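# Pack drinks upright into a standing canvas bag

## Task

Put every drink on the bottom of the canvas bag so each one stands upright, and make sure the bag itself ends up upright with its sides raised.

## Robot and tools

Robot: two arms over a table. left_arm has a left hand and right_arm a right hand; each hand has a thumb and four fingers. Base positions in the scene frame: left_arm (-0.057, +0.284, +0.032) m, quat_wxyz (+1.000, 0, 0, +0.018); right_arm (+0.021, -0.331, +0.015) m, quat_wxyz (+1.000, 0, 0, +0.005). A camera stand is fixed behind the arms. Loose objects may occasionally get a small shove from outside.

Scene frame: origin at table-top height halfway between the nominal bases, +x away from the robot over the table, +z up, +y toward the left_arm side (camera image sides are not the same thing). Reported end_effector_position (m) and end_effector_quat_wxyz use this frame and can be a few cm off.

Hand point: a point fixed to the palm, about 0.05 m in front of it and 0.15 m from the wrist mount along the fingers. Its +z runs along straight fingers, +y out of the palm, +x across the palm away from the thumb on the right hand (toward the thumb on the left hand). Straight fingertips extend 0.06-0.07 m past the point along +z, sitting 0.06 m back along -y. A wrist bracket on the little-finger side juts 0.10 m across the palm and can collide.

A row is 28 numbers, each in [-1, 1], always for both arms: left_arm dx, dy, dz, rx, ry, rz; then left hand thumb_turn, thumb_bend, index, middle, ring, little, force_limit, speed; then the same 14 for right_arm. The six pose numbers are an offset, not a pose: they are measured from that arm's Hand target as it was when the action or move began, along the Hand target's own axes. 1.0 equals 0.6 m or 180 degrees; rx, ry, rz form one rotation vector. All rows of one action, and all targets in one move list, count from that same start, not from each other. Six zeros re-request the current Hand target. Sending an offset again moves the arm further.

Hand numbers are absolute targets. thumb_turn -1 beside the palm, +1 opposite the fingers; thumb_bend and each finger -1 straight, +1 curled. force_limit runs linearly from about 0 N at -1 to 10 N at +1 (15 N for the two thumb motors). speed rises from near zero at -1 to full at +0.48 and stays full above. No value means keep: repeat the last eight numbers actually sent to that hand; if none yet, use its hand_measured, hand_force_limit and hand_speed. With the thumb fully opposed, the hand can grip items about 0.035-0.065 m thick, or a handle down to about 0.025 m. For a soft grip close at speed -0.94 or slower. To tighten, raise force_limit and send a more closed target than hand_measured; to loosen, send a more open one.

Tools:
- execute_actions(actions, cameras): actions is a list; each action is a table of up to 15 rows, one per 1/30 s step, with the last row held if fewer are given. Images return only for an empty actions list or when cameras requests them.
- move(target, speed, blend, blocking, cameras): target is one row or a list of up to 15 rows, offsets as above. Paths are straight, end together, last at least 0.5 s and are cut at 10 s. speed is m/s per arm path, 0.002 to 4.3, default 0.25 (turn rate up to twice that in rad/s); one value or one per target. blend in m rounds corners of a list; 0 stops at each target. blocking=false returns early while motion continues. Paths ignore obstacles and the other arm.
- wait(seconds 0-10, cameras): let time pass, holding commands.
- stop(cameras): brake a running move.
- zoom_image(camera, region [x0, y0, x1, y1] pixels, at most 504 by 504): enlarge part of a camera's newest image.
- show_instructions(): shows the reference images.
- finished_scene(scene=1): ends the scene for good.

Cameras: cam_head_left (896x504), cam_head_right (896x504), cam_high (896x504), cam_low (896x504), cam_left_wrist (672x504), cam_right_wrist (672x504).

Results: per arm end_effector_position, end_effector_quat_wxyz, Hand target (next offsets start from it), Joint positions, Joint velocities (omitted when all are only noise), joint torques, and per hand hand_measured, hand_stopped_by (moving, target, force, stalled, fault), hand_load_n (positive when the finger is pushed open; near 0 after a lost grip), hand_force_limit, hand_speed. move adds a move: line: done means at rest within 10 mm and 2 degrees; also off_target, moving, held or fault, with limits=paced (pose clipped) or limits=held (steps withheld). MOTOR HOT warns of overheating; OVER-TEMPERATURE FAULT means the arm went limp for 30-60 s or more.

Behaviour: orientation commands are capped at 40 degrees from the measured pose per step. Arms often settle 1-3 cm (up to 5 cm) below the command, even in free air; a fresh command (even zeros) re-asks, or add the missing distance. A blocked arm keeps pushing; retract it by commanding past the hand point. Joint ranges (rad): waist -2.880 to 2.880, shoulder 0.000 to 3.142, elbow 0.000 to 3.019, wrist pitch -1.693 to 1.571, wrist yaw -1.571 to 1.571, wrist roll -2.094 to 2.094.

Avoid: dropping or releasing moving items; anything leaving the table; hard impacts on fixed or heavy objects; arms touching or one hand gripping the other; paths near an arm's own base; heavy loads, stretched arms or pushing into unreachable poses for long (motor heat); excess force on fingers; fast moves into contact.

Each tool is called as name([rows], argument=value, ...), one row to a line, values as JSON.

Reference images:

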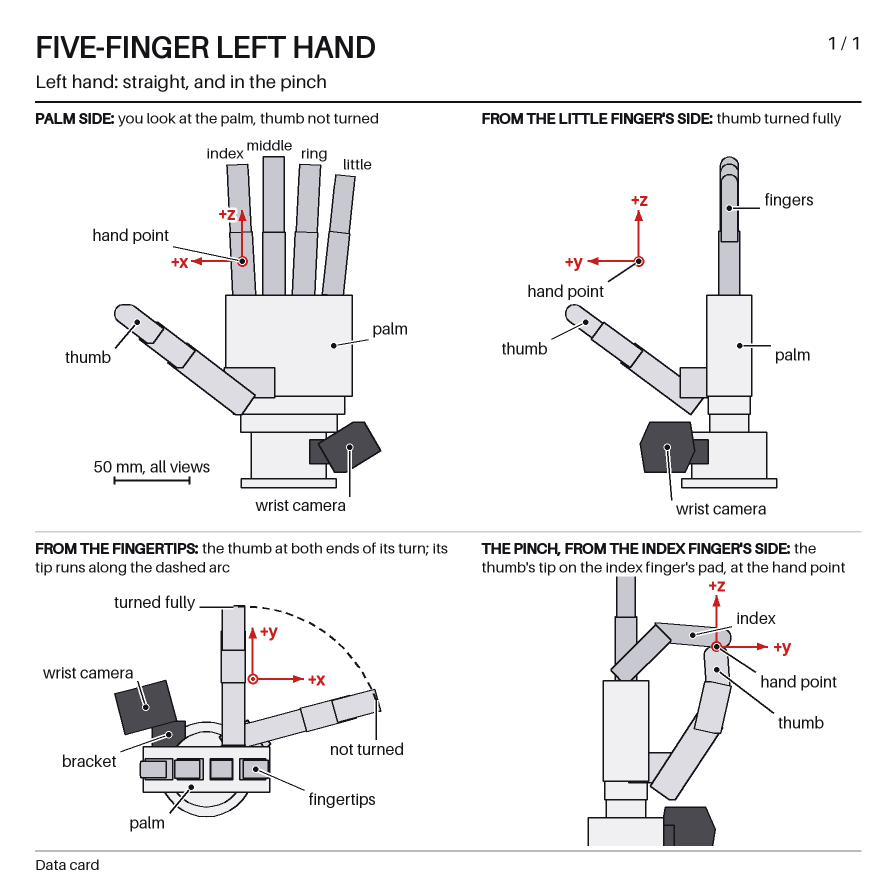

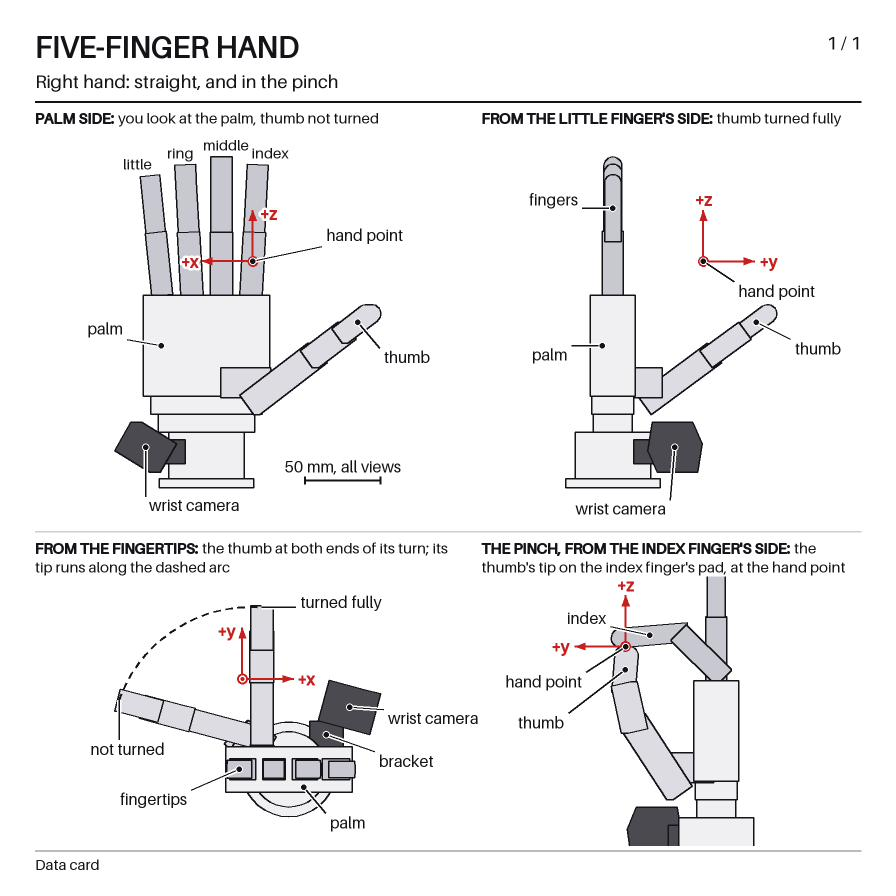

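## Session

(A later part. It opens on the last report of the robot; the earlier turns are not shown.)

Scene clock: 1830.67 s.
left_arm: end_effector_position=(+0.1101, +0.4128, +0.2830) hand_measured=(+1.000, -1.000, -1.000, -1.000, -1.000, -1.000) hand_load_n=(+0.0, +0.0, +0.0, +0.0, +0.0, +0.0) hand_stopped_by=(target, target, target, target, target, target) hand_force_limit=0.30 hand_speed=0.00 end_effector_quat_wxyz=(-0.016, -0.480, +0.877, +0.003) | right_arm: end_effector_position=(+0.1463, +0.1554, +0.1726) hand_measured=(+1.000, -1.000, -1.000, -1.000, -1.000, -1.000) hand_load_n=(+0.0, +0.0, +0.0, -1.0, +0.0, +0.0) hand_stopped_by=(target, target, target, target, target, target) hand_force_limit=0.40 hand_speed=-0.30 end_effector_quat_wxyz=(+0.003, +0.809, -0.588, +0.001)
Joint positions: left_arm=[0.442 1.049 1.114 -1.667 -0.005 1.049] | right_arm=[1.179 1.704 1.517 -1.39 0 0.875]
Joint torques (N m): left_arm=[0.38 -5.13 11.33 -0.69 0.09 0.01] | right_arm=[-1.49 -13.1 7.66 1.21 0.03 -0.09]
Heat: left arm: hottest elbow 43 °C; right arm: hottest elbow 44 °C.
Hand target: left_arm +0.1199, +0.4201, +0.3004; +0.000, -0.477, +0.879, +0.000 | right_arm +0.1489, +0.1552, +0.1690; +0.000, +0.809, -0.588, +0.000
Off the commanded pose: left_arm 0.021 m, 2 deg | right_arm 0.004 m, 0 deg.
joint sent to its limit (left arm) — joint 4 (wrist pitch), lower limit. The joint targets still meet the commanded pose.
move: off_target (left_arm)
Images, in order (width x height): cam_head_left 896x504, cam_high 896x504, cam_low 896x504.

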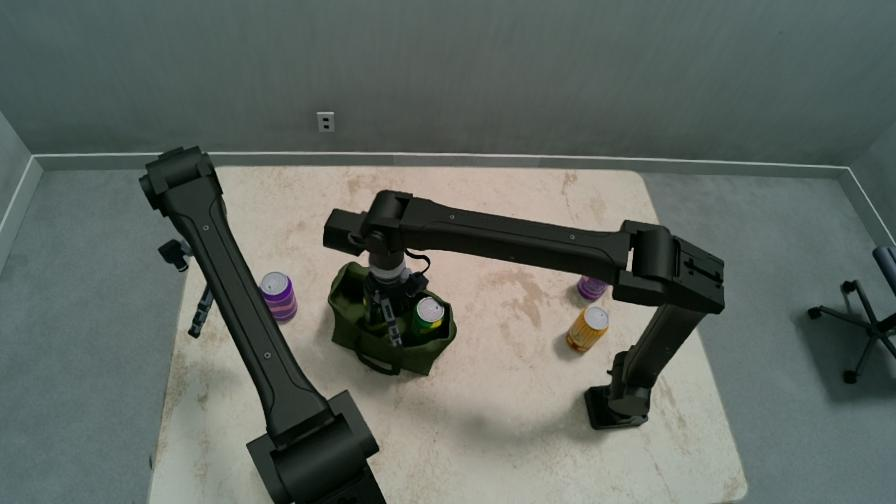

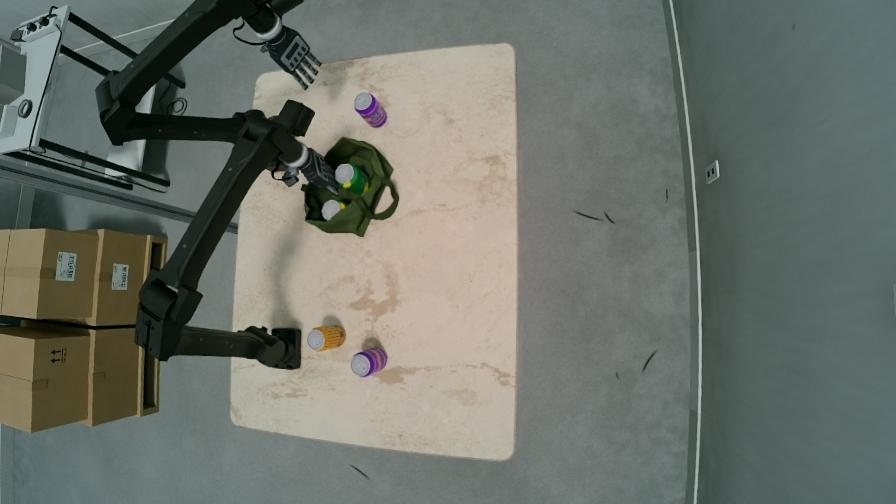

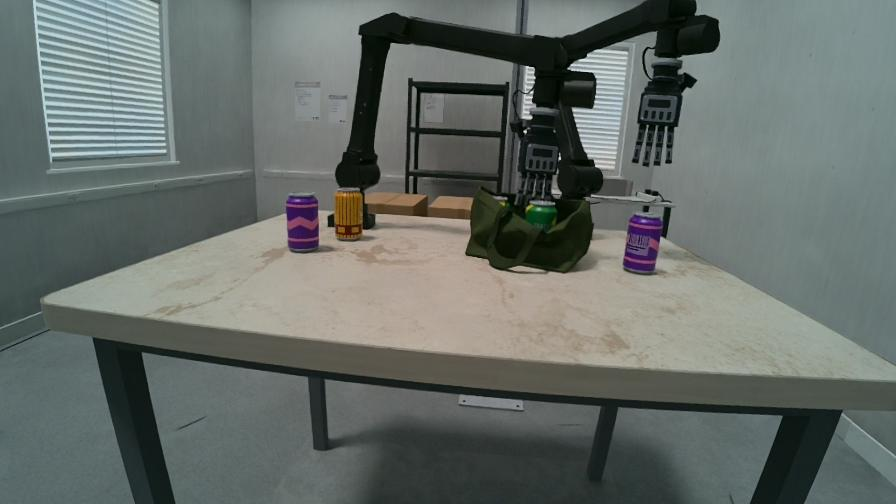

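move(target=[0,0,0,0,0,0,1,-1,-1,-1,-1,-1,0.3,0,0,0,0.08,0,0,0,1,-1,-1,-1,-1,-1,0.4,-0.3], speed=0.06, cameras=["cam_high","cam_head_left"])

zoom_image(camera="cam_high", region=[280, 120, 400, 240])

zoom_image(camera="cam_head_left", region=[320, 240, 470, 390])

Scene clock: 1832.63 s.
left_arm: end_effector_position=(+0.1101, +0.4128, +0.2830) hand_measured=(+1.000, -1.000, -1.000, -1.000, -1.000, -1.000) hand_load_n=(+0.0, +0.0, +0.0, +0.0, +0.0, +0.0) hand_stopped_by=(target, target, target, target, target, target) hand_force_limit=0.30 hand_speed=0.00 end_effector_quat_wxyz=(-0.016, -0.480, +0.877, +0.003) | right_arm: end_effector_position=(+0.1458, +0.1556, +0.1320) hand_measured=(+1.000, -1.000, -1.000, -1.000, -1.000, -1.000) hand_load_n=(+0.0, +0.0, +0.0, +0.0, +0.0, +0.0) hand_stopped_by=(target, target, target, target, target, target) hand_force_limit=0.40 hand_speed=-0.30 end_effector_quat_wxyz=(-0.004, +0.809, -0.588, -0.003)
Joint positions: left_arm=[0.442 1.049 1.114 -1.667 -0.005 1.049] | right_arm=[1.179 1.719 1.428 -1.271 -0.003 0.875]
Joint torques (N m): left_arm=[0.44 -5.13 11.33 -0.69 0.09 0.02] | right_arm=[-1.49 -11.75 7.58 1.25 0.12 -0.1]
Heat: left arm: hottest elbow 43 °C; right arm: hottest elbow 44 °C.
Hand target: left_arm +0.1199, +0.4201, +0.3004; +0.000, -0.477, +0.879, +0.000 | right_arm +0.1489, +0.1552, +0.1208; +0.000, +0.809, -0.588, +0.000
Off the commanded pose: left_arm 0.021 m, 2 deg | right_arm 0.011 m, 1 deg.
joint sent to its limit (left arm) — joint 4 (wrist pitch), lower limit. The joint targets still meet the commanded pose.
move: off_target (left_arm, right_arm)
Images, in order (width x height): cam_head_left 896x504, cam_high 896x504.

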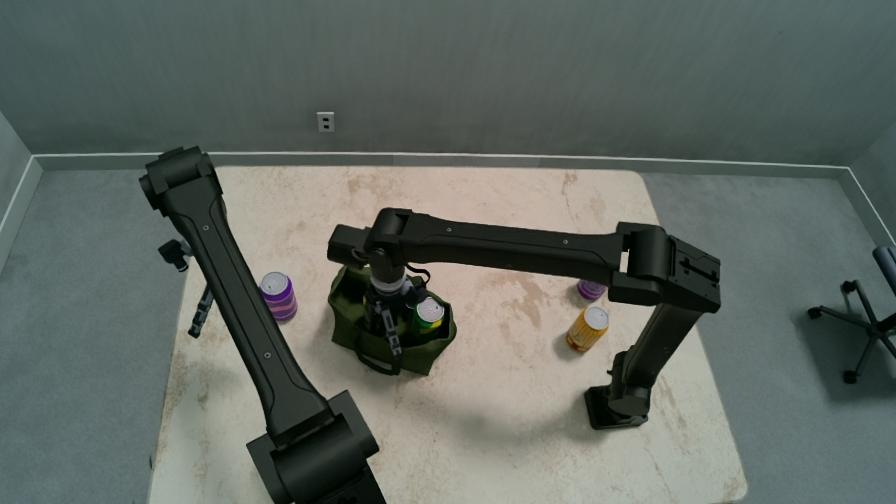

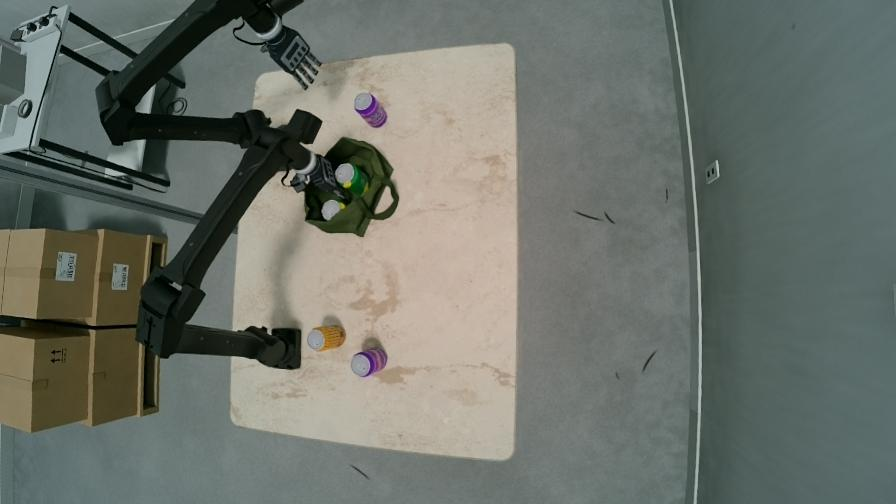

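Scaled by 4.200 from the camera's 896x504 image, which has a finer 1280x720 frame.

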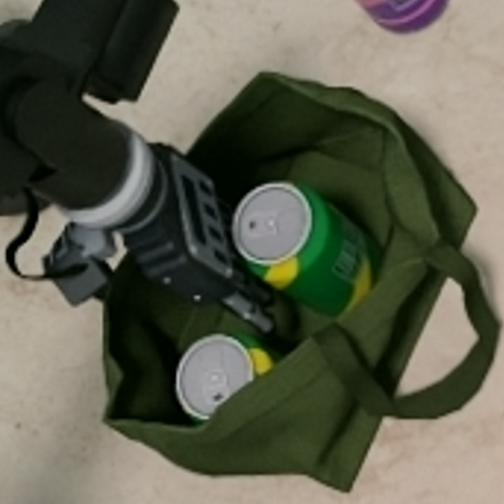

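Scaled by 3.360 from the camera's 896x504 image, which has a finer 1280x720 frame.

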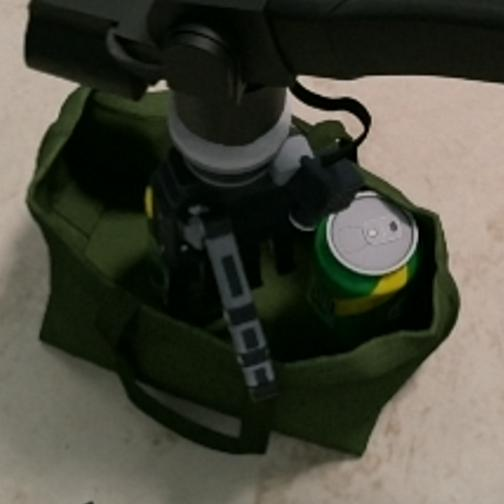

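move([
  [0,0,0,0,0,0,1,-1,-1,-1,-1,-1,0.3,0,0,0,0.02,0,0,0,1,-1,-1,-1,-1,-1,0.4,-0.3],
  [0,0,0,0,0,0,1,-1,-1,-1,-1,-1,0.3,0,0,-0.05,0.02,0,0,0,1,-1,-1,-1,-1,-1,0.4,-0.3],
], speed=0.04, cameras=["cam_high","cam_head_left"])

zoom_image(camera="cam_high", region=[280, 120, 400, 240])

zoom_image(camera="cam_head_left", region=[320, 240, 470, 390])

Scene clock: 1835.47 s.
left_arm: end_effector_position=(+0.1101, +0.4128, +0.2830) hand_measured=(+1.000, -1.000, -1.000, -1.000, -1.000, -1.000) hand_load_n=(+0.0, +0.0, +0.0, +0.0, +0.0, +0.0) hand_stopped_by=(target, target, target, target, target, target) hand_force_limit=0.30 hand_speed=0.00 end_effector_quat_wxyz=(-0.016, -0.480, +0.877, +0.003) | right_arm: end_effector_position=(+0.1600, +0.1537, +0.1131) hand_measured=(+1.000, -1.000, -1.000, -1.000, -1.000, -1.000) hand_load_n=(+0.0, +0.0, +0.0, -0.5, +0.0, +0.0) hand_stopped_by=(target, target, target, target, target, target) hand_force_limit=0.40 hand_speed=-0.30 end_effector_quat_wxyz=(+0.002, +0.812, -0.583, -0.003)
Joint positions: left_arm=[0.442 1.049 1.114 -1.667 -0.005 1.049] | right_arm=[1.151 1.753 1.421 -1.241 -0.006 0.834]
Joint torques (N m): left_arm=[0.38 -5.01 11.34 -0.69 0.08 0.02] | right_arm=[-2.67 -10.29 11.66 0.46 0.24 -0.13]
Heat: left arm: hottest elbow 42 °C; right arm: hottest elbow 44 °C.
Hand target: left_arm +0.1199, +0.4201, +0.3004; +0.000, -0.477, +0.879, +0.000 | right_arm +0.1775, +0.1644, +0.1089; +0.000, +0.809, -0.588, +0.000
Off the commanded pose: left_arm 0.021 m, 2 deg | right_arm 0.021 m, 1 deg.
joint sent to its limit (left arm) — joint 4 (wrist pitch), lower limit. The joint targets still meet the commanded pose.
move: off_target (left_arm, right_arm)
Images, in order (width x height): cam_head_left 896x504, cam_high 896x504.

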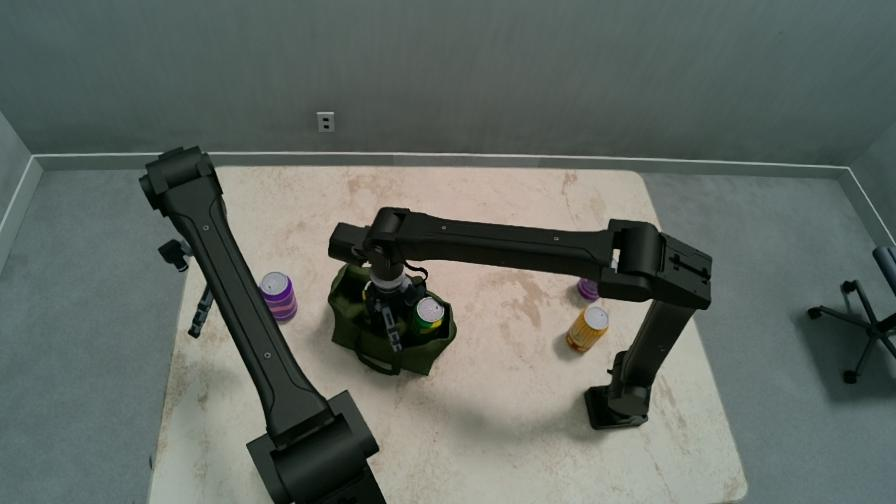

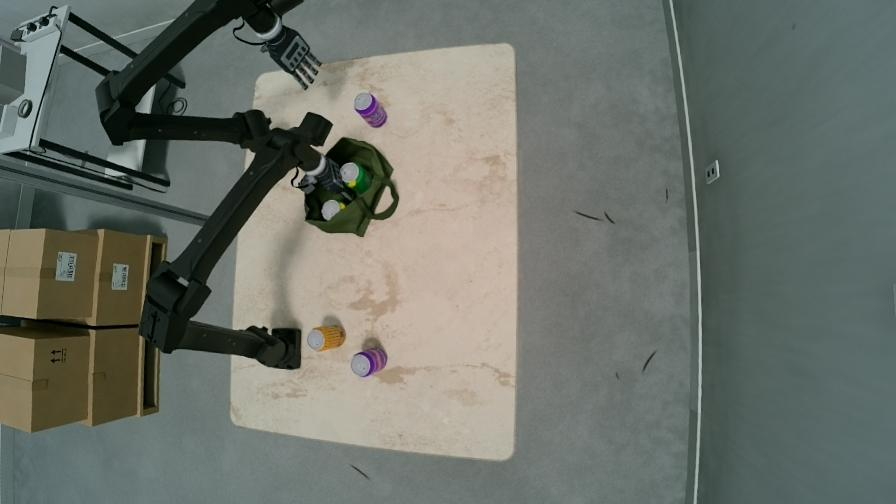

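Scaled by 4.200 from the camera's 896x504 image, which has a finer 1280x720 frame.

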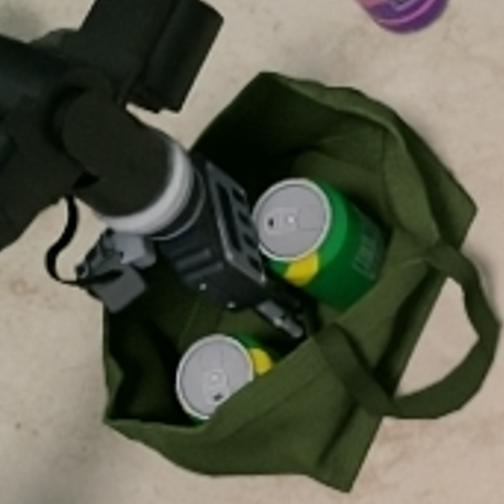

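Scaled by 3.360 from the camera's 896x504 image, which has a finer 1280x720 frame.

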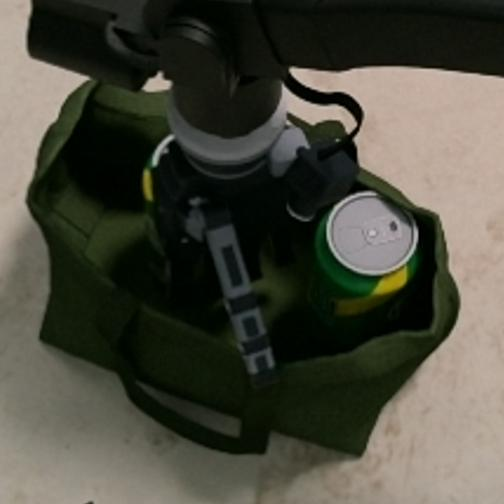

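move(target=[0,0,0,0,0,0,1,-1,-1,-1,-1,-1,0.3,0,0,-0.0333,-0.008,0,0,0,1,-1,-1,-1,-1,-1,0.4,-0.3], speed=0.04, cameras=["cam_high","cam_head_left"])

zoom_image(camera="cam_high", region=[280, 120, 400, 240])

Scene clock: 1839.10 s.
left_arm: end_effector_position=(+0.1101, +0.4128, +0.2830) hand_measured=(+1.000, -1.000, -1.000, -1.000, -1.000, -1.000) hand_load_n=(+0.0, +0.0, +0.0, +0.0, +0.0, +0.0) hand_stopped_by=(target, target, target, target, target, target) hand_force_limit=0.30 hand_speed=0.00 end_effector_quat_wxyz=(-0.016, -0.480, +0.877, +0.003) | right_arm: end_effector_position=(+0.1723, +0.1587, +0.1155) hand_measured=(+1.000, -1.000, -1.000, -1.000, -1.000, -1.000) hand_load_n=(+0.0, +0.0, +0.0, -1.0, +0.0, +0.0) hand_stopped_by=(target, target, target, target, target, target) hand_force_limit=0.40 hand_speed=-0.30 end_effector_quat_wxyz=(+0.008, +0.815, -0.580, -0.004)
Joint positions: left_arm=[0.442 1.049 1.114 -1.667 -0.005 1.049] | right_arm=[1.132 1.784 1.469 -1.27 -0.011 0.808]
Joint torques (N m): left_arm=[0.38 -5.07 11.32 -0.68 0.09 0.02] | right_arm=[-3.08 -10.99 12.27 0.55 0.39 -0.11]
Heat: left arm: hottest elbow 42 °C; right arm: hottest elbow 44 °C.
Hand target: left_arm +0.1199, +0.4201, +0.3004; +0.000, -0.477, +0.879, +0.000 | right_arm +0.1964, +0.1707, +0.1138; +0.000, +0.809, -0.588, +0.000
Off the commanded pose: left_arm 0.021 m, 2 deg | right_arm 0.027 m, 2 deg.
joint sent to its limit (left arm) — joint 4 (wrist pitch), lower limit. The joint targets still meet the commanded pose.
move: off_target (left_arm, right_arm)
Images, in order (width x height): cam_head_left 896x504, cam_high 896x504.

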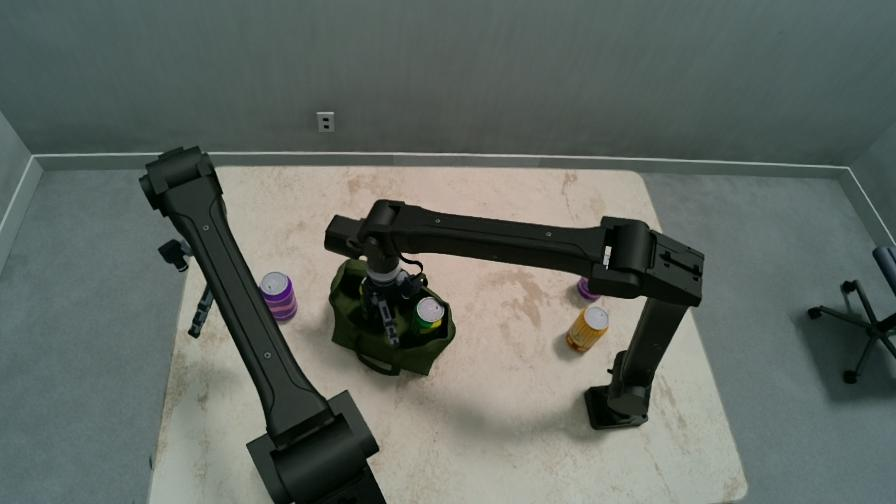

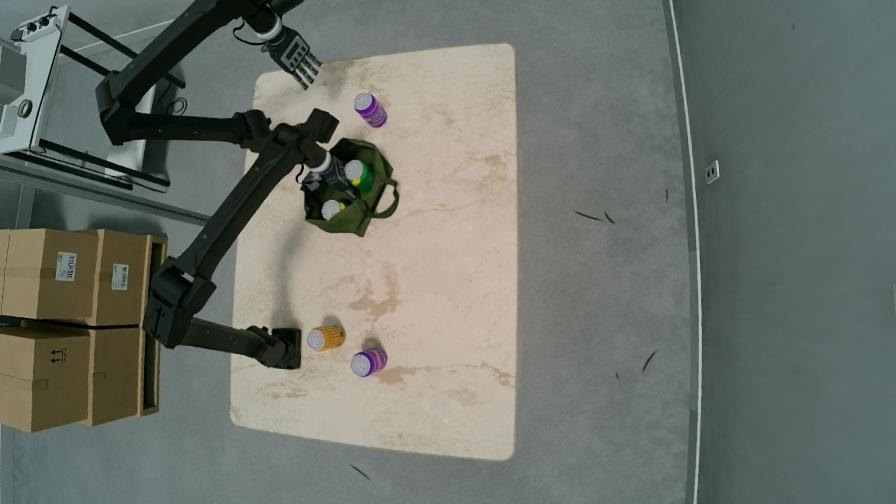

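Scaled by 4.200 from the camera's 896x504 image, which has a finer 1280x720 frame.

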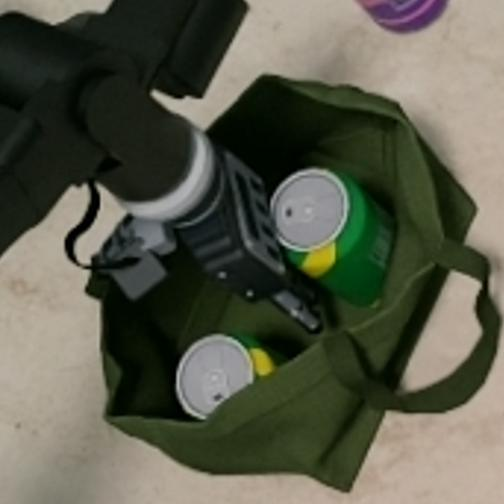

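move(target=[0,0,0,0,0,0,1,-1,-1,-1,-1,-1,0.3,0,0,-0.0267,0,0,0,0,1,-1,-1,-1,-1,-1,0.4,-0.3], speed=0.04, cameras=["cam_high","cam_head_left"])

zoom_image(camera="cam_high", region=[280, 120, 400, 240])

Scene clock: 1840.97 s.
left_arm: end_effector_position=(+0.1101, +0.4128, +0.2830) hand_measured=(+1.000, -1.000, -1.000, -1.000, -1.000, -1.000) hand_load_n=(+0.0, +0.0, +0.0, +0.0, +0.0, +0.0) hand_stopped_by=(target, target, target, target, target, target) hand_force_limit=0.30 hand_speed=0.00 end_effector_quat_wxyz=(-0.016, -0.480, +0.877, +0.003) | right_arm: end_effector_position=(+0.1803, +0.1655, +0.1174) hand_measured=(+1.000, -1.000, -1.000, -1.000, -1.000, -1.000) hand_load_n=(+0.0, +0.0, +0.0, -4.0, +0.0, +0.0) hand_stopped_by=(target, target, target, target, target, target) hand_force_limit=0.40 hand_speed=-0.30 end_effector_quat_wxyz=(+0.009, +0.817, -0.576, -0.008)
Joint positions: left_arm=[0.442 1.049 1.114 -1.667 -0.005 1.049] | right_arm=[1.121 1.809 1.509 -1.286 -0.019 0.787]
Joint torques (N m): left_arm=[0.44 -5.07 11.33 -0.68 0.09 0.02] | right_arm=[-3.9 -11.11 12.36 0.66 0.69 -0.12]
Heat: left arm: hottest elbow 42 °C; right arm: hottest elbow 44 °C.
Hand target: left_arm +0.1199, +0.4201, +0.3004; +0.000, -0.477, +0.879, +0.000 | right_arm +0.2118, +0.1756, +0.1137; +0.000, +0.809, -0.588, +0.000
Off the commanded pose: left_arm 0.021 m, 2 deg | right_arm 0.033 m, 2 deg.
joint sent to its limit (left arm) — joint 4 (wrist pitch), lower limit. The joint targets still meet the commanded pose.
move: off_target (left_arm, right_arm)
Images, in order (width x height): cam_head_left 896x504, cam_high 896x504.

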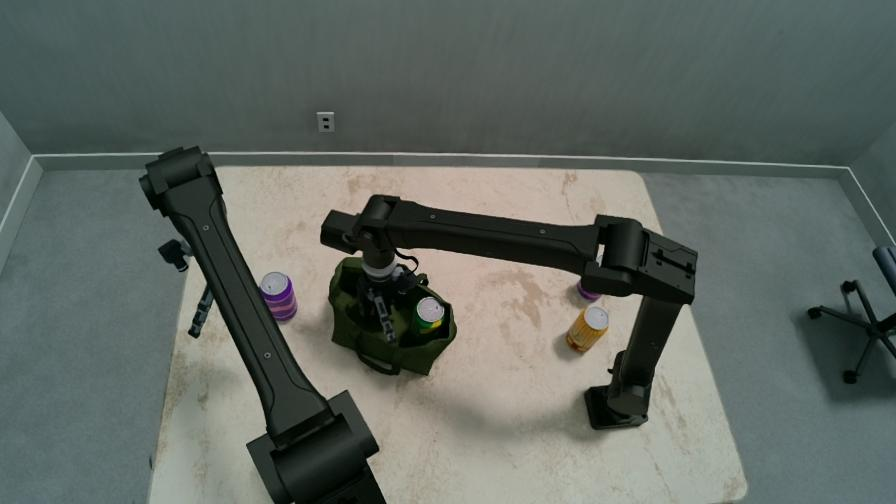

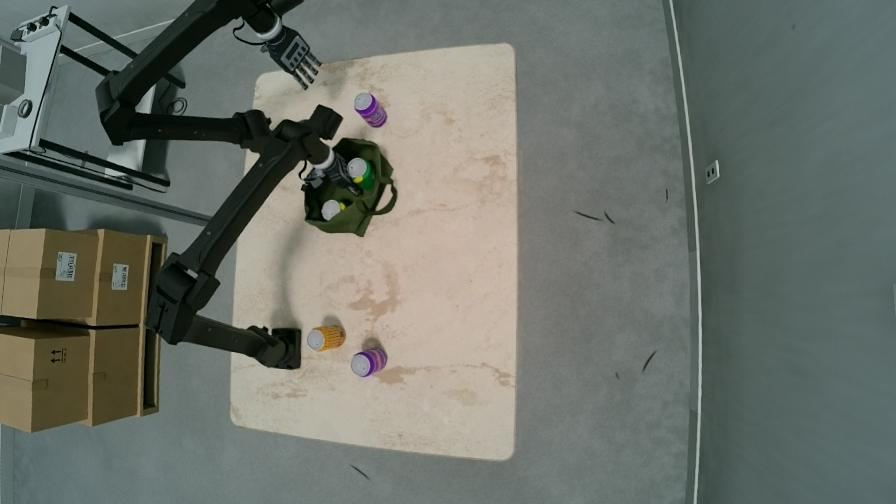

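Scaled by 4.200 from the camera's 896x504 image, which has a finer 1280x720 frame.

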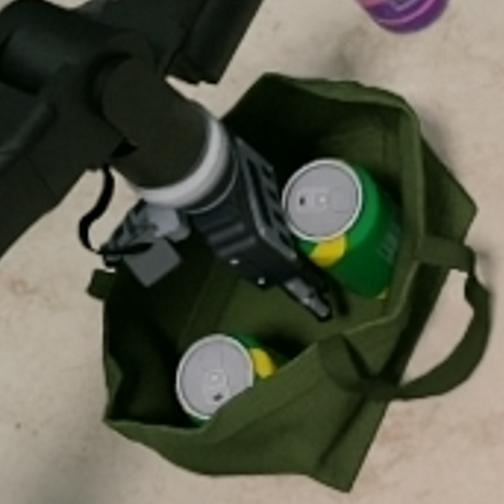

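move(target=[0,0,0,0,0,0,1,-1,-1,-1,-1,-1,0.3,0,0.014,-0.0141,0,0,0,0,1,-1,-1,-1,-1,-1,0.4,-0.3], speed=0.04, cameras=["cam_high","cam_head_left","cam_low"])

zoom_image(camera="cam_high", region=[280, 120, 400, 240])

Scene clock: 1842.73 s.
left_arm: end_effector_position=(+0.1101, +0.4128, +0.2830) hand_measured=(+1.000, -1.000, -1.000, -1.000, -1.000, -1.000) hand_load_n=(+0.0, +0.0, +0.0, +0.0, -0.5, +0.0) hand_stopped_by=(target, target, target, target, target, target) hand_force_limit=0.30 hand_speed=0.00 end_effector_quat_wxyz=(-0.016, -0.480, +0.877, +0.003) | right_arm: end_effector_position=(+0.1967, +0.1608, +0.1173) hand_measured=(+1.000, -1.000, -1.000, -1.000, -1.000, -1.000) hand_load_n=(+0.0, +0.0, +0.0, -2.0, +0.0, +0.0) hand_stopped_by=(target, target, target, target, target, target) hand_force_limit=0.40 hand_speed=-0.30 end_effector_quat_wxyz=(+0.008, +0.815, -0.580, -0.008)
Joint positions: left_arm=[0.442 1.049 1.114 -1.667 -0.005 1.049] | right_arm=[1.09 1.814 1.515 -1.286 -0.018 0.765]
Joint torques (N m): left_arm=[0.38 -5.07 11.32 -0.68 0.08 0.01] | right_arm=[-3.19 -11.46 12.04 0.66 0.65 -0.12]
Heat: left arm: hottest elbow 42 °C; right arm: hottest elbow 44 °C.
Hand target: left_arm +0.1199, +0.4201, +0.3004; +0.000, -0.477, +0.879, +0.000 | right_arm +0.2225, +0.1702, +0.1137; +0.000, +0.809, -0.588, +0.000
Off the commanded pose: left_arm 0.021 m, 2 deg | right_arm 0.028 m, 2 deg.
joint sent to its limit (left arm) — joint 4 (wrist pitch), lower limit. The joint targets still meet the commanded pose.
move: off_target (left_arm, right_arm)
Images, in order (width x height): cam_head_left 896x504, cam_high 896x504, cam_low 896x504.

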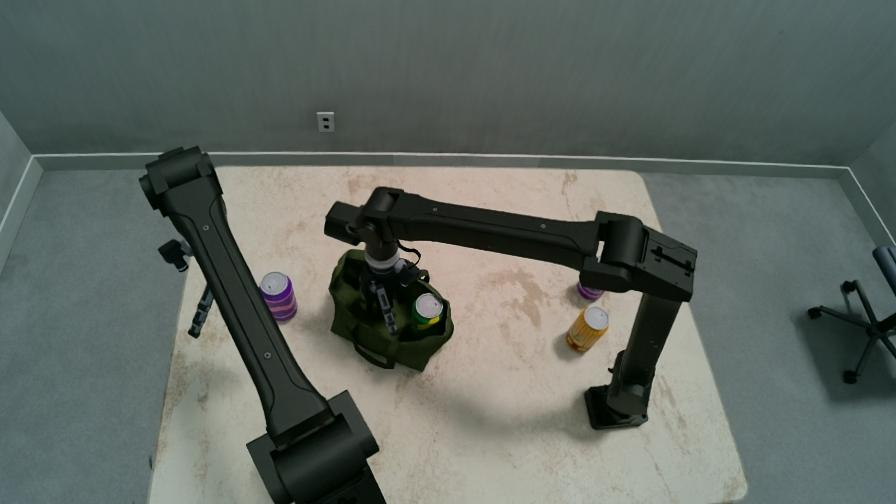

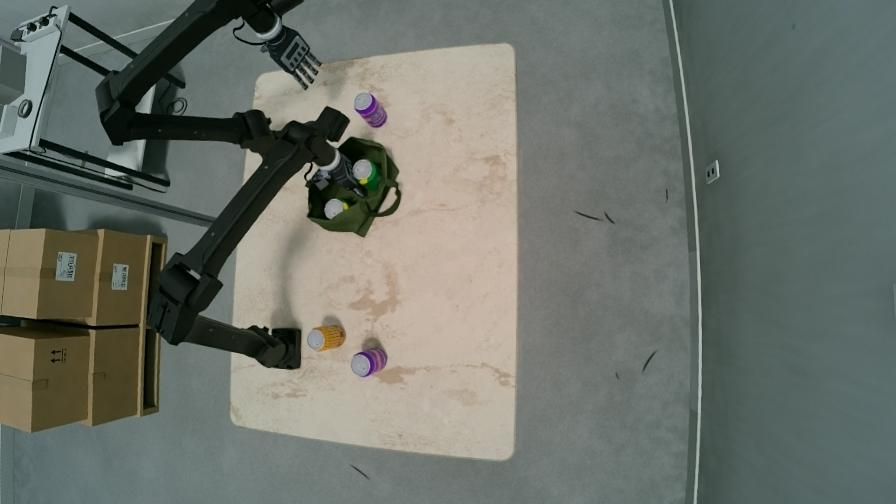

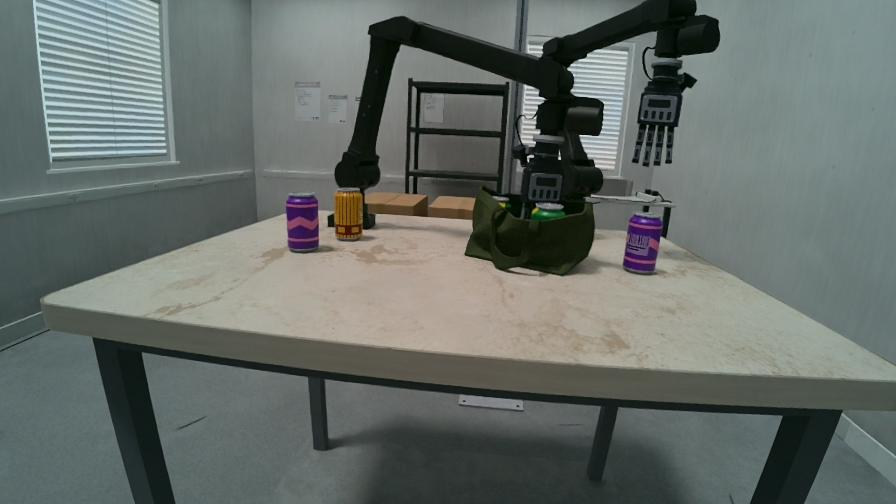

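Scaled by 4.200 from the camera's 896x504 image, which has a finer 1280x720 frame.

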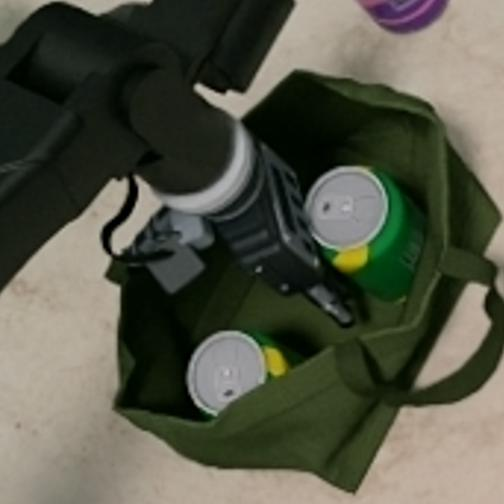

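move([
  [0,0,0,0,0,0,1,-1,-1,-1,-1,-1,0.3,0,0,0.0783,0,0,0,0,1,-1,-1,-1,-1,-1,0.4,-0.3],
  [0,0,0,0,0,0,1,-1,-1,-1,-1,-1,0.3,0,0,0.0783,-0.28,0,0,0,1,-1,-1,-1,-1,-1,0.4,-0.3],
], speed=0.1, cameras=["cam_high","cam_head_left","cam_low"])

zoom_image(camera="cam_high", region=[280, 120, 400, 240])

Scene clock: 1846.73 s.
left_arm: end_effector_position=(+0.1101, +0.4128, +0.2830) hand_measured=(+1.000, -1.000, -1.000, -1.000, -1.000, -1.000) hand_load_n=(+0.0, +0.0, +0.0, +0.0, +0.0, +0.0) hand_stopped_by=(target, target, target, target, target, target) hand_force_limit=0.30 hand_speed=0.00 end_effector_quat_wxyz=(-0.016, -0.480, +0.877, +0.003) | right_arm: end_effector_position=(+0.1764, +0.1436, +0.2573) hand_measured=(+1.000, -1.000, -1.000, -1.000, -1.000, -1.000) hand_load_n=(+0.0, +0.0, +0.0, +0.5, +0.0, +0.0) hand_stopped_by=(target, target, target, target, target, target) hand_force_limit=0.40 hand_speed=-0.30 end_effector_quat_wxyz=(+0.027, +0.809, -0.588, +0.004)
Joint positions: left_arm=[0.442 1.049 1.114 -1.667 -0.005 1.049] | right_arm=[1.115 1.726 1.765 -1.664 -0.003 0.81]
Joint torques (N m): left_arm=[0.44 -5.07 11.33 -0.69 0.08 0.02] | right_arm=[-0.56 -14.15 13.2 -0.01 0.08 0.04]
Heat: left arm: hottest elbow 42 °C; right arm: hottest elbow 44 °C.
Hand target: left_arm +0.1199, +0.4201, +0.3004; +0.000, -0.477, +0.879, +0.000 | right_arm +0.1777, +0.1556, +0.2817; +0.000, +0.809, -0.588, +0.000
Off the commanded pose: left_arm 0.021 m, 2 deg | right_arm 0.027 m, 3 deg.
joint sent to its limit (left arm) — joint 4 (wrist pitch), lower limit. The joint targets still meet the commanded pose.
move: off_target (left_arm, right_arm)
Images, in order (width x height): cam_head_left 896x504, cam_high 896x504, cam_low 896x504.

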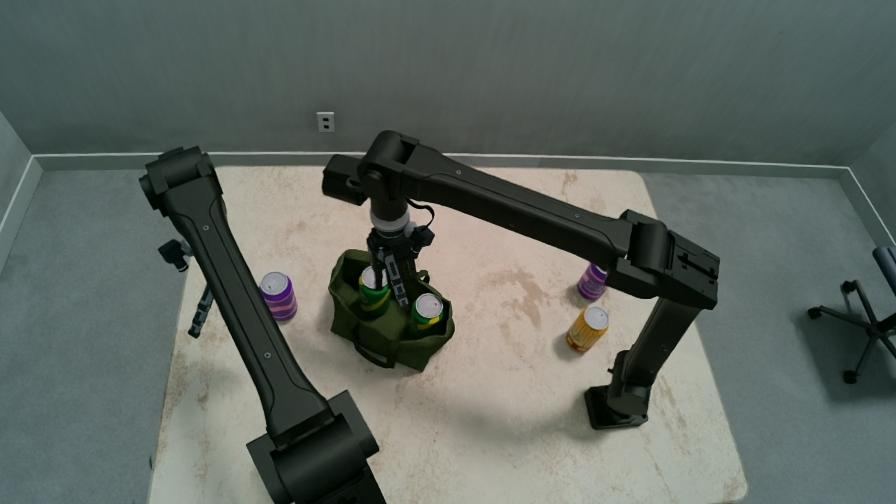

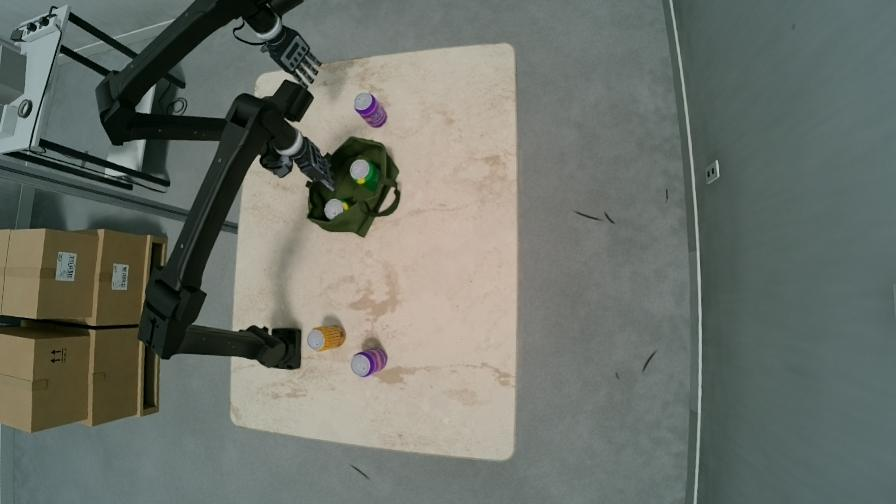

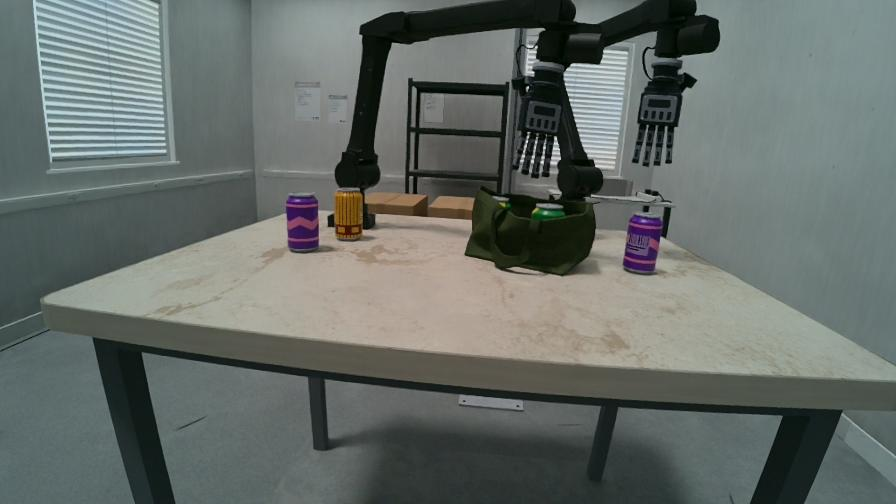

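Scaled by 4.200 from the camera's 896x504 image, which has a finer 1280x720 frame.

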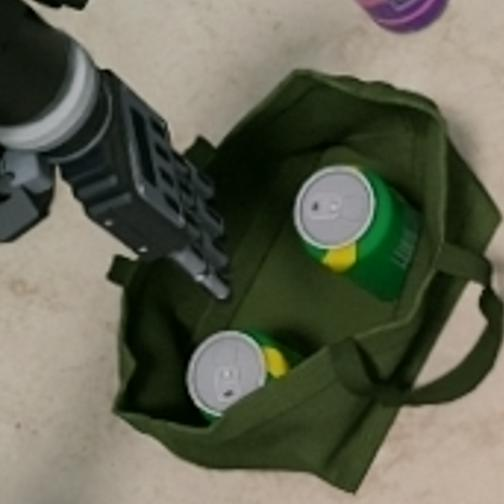

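move(target=[0,0,0,0,0,0,1,-1,-1,-1,-1,-1,0.3,0,0.8477,0.053,0.0862,0.15428,0.02443,0.098,1,-1,-0.8,-0.8,-0.8,-0.8,0.4,-0.3], speed=0.22, cameras=["cam_high","cam_head_left","cam_low","cam_right_wrist"])

Scene clock: 1852.67 s.
left_arm: end_effector_position=(+0.1101, +0.4128, +0.2830) hand_measured=(+1.000, -1.000, -1.000, -1.000, -1.000, -1.000) hand_load_n=(+0.0, +0.0, +0.0, +0.0, +0.0, +0.0) hand_stopped_by=(target, target, target, target, target, target) hand_force_limit=0.30 hand_speed=0.00 end_effector_quat_wxyz=(-0.016, -0.480, +0.877, +0.003) | right_arm: end_effector_position=(+0.3024, -0.3351, +0.2352) hand_measured=(+1.000, -1.000, -0.800, -0.800, -0.800, -0.800) hand_load_n=(+0.0, +0.0, +0.0, +0.0, +0.0, +0.0) hand_stopped_by=(target, target, target, target, target, target) hand_force_limit=0.40 hand_speed=-0.30 end_effector_quat_wxyz=(-0.171, +0.685, -0.687, +0.171)
Joint positions: left_arm=[0.442 1.049 1.114 -1.667 -0.005 1.049] | right_arm=[-0.15 0.871 0.928 -1.143 -0.066 -0.122]
Joint torques (N m): left_arm=[0.44 -5.01 11.33 -0.69 0.08 0.02] | right_arm=[-1.85 -1.2 8.61 2.17 -0.12 -0.13]
Heat: left arm: hottest elbow 42 °C; right arm: hottest elbow 45 °C.
Hand target: left_arm +0.1199, +0.4201, +0.3004; +0.000, -0.477, +0.879, +0.000 | right_arm +0.3044, -0.3380, +0.2299; -0.171, +0.686, -0.686, +0.171
Off the commanded pose: left_arm 0.021 m, 2 deg | right_arm 0.006 m, 0 deg.
joint sent to its limit (left arm) — joint 4 (wrist pitch), lower limit. The joint targets still meet the commanded pose.
move: off_target (left_arm)
Images, in order (width x height): cam_head_left 896x504, cam_high 896x504, cam_low 896x504, cam_right_wrist 672x504.

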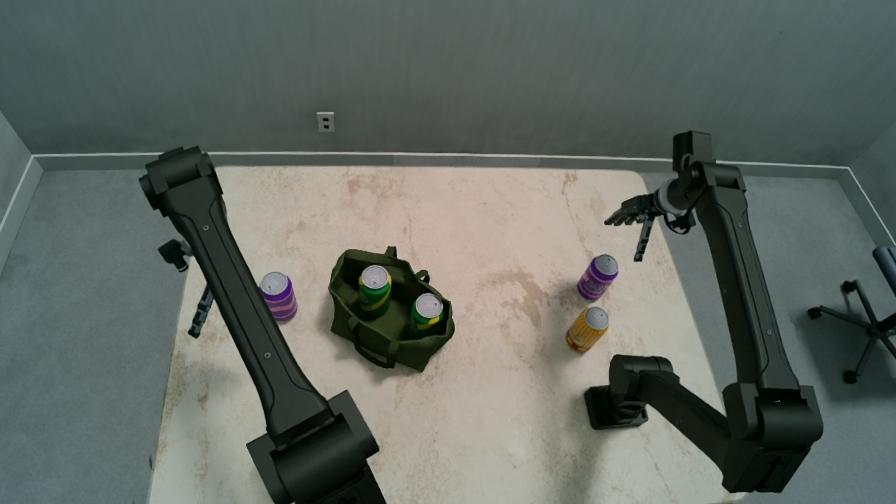

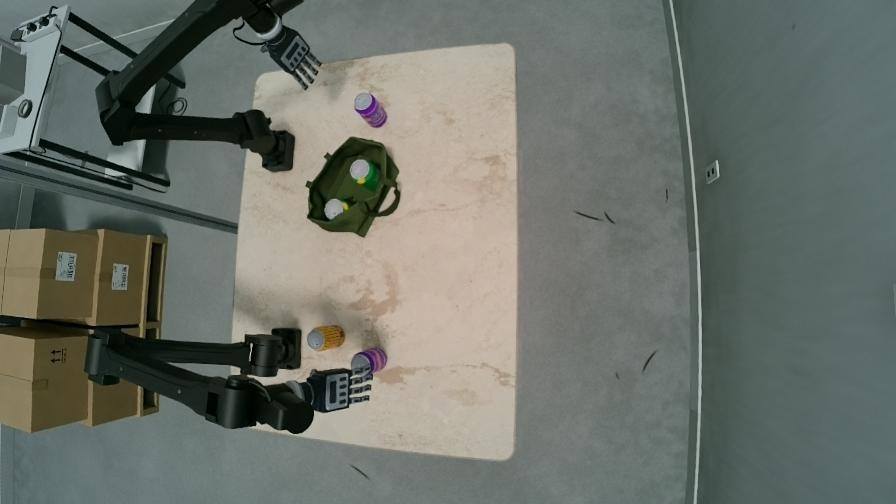

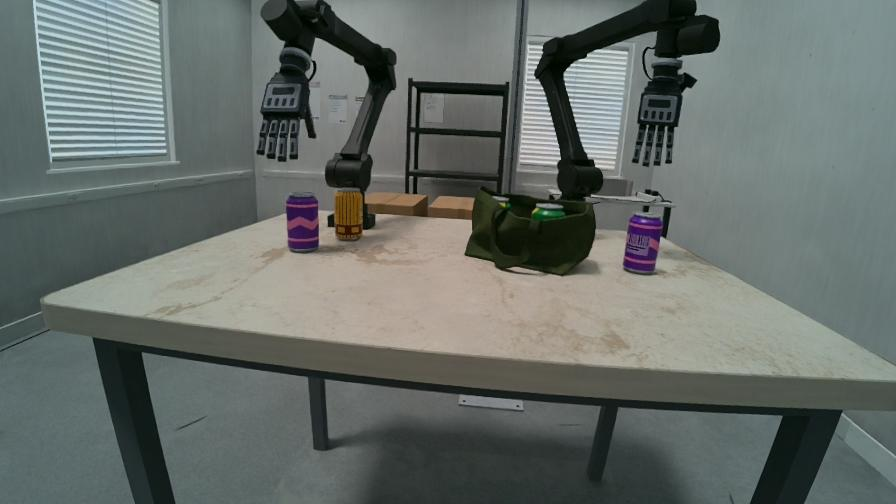

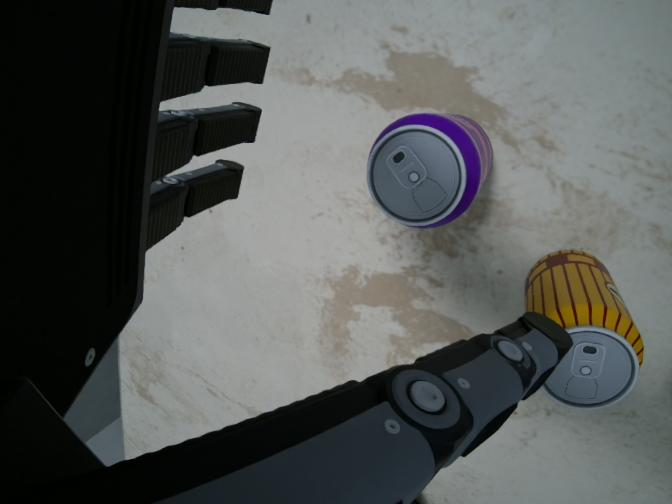

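zoom_image(camera="cam_high", region=[290, 125, 410, 245])

zoom_image(camera="cam_high", region=[300, 320, 400, 420])

zoom_image(camera="cam_head_left", region=[320, 240, 470, 390])

Scaled by 4.200 from the camera's 896x504 image, which has a finer 1280x720 frame.

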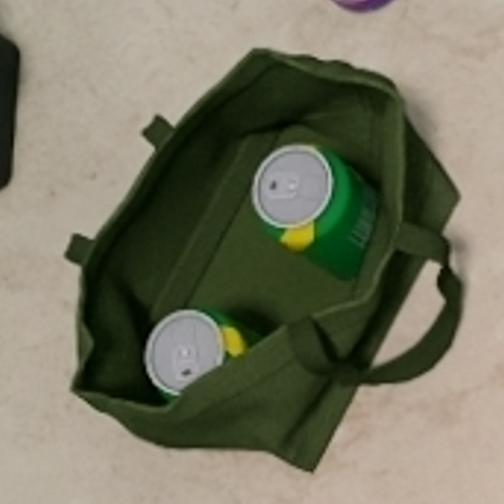

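Scaled by 5.040 from the camera's 896x504 image, which has a finer 1280x720 frame.

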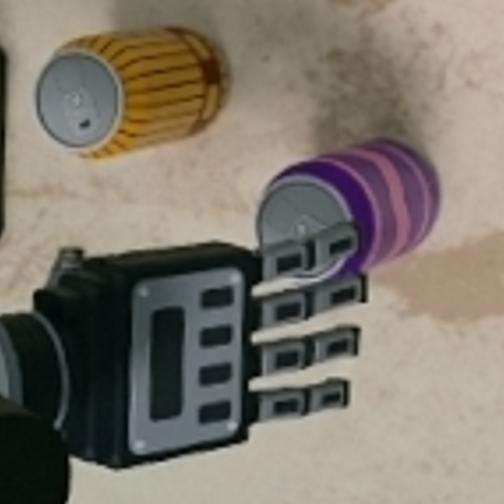

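Scaled by 3.360 from the camera's 896x504 image, which has a finer 1280x720 frame.

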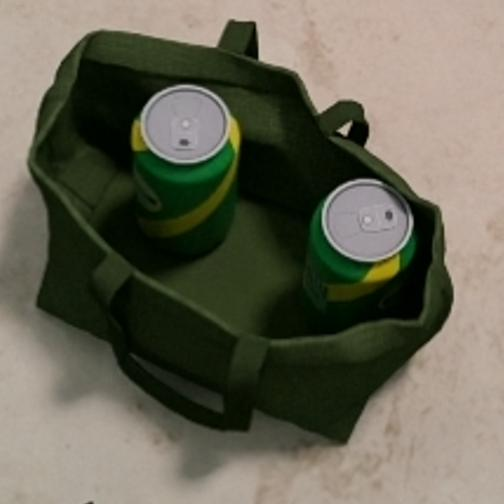

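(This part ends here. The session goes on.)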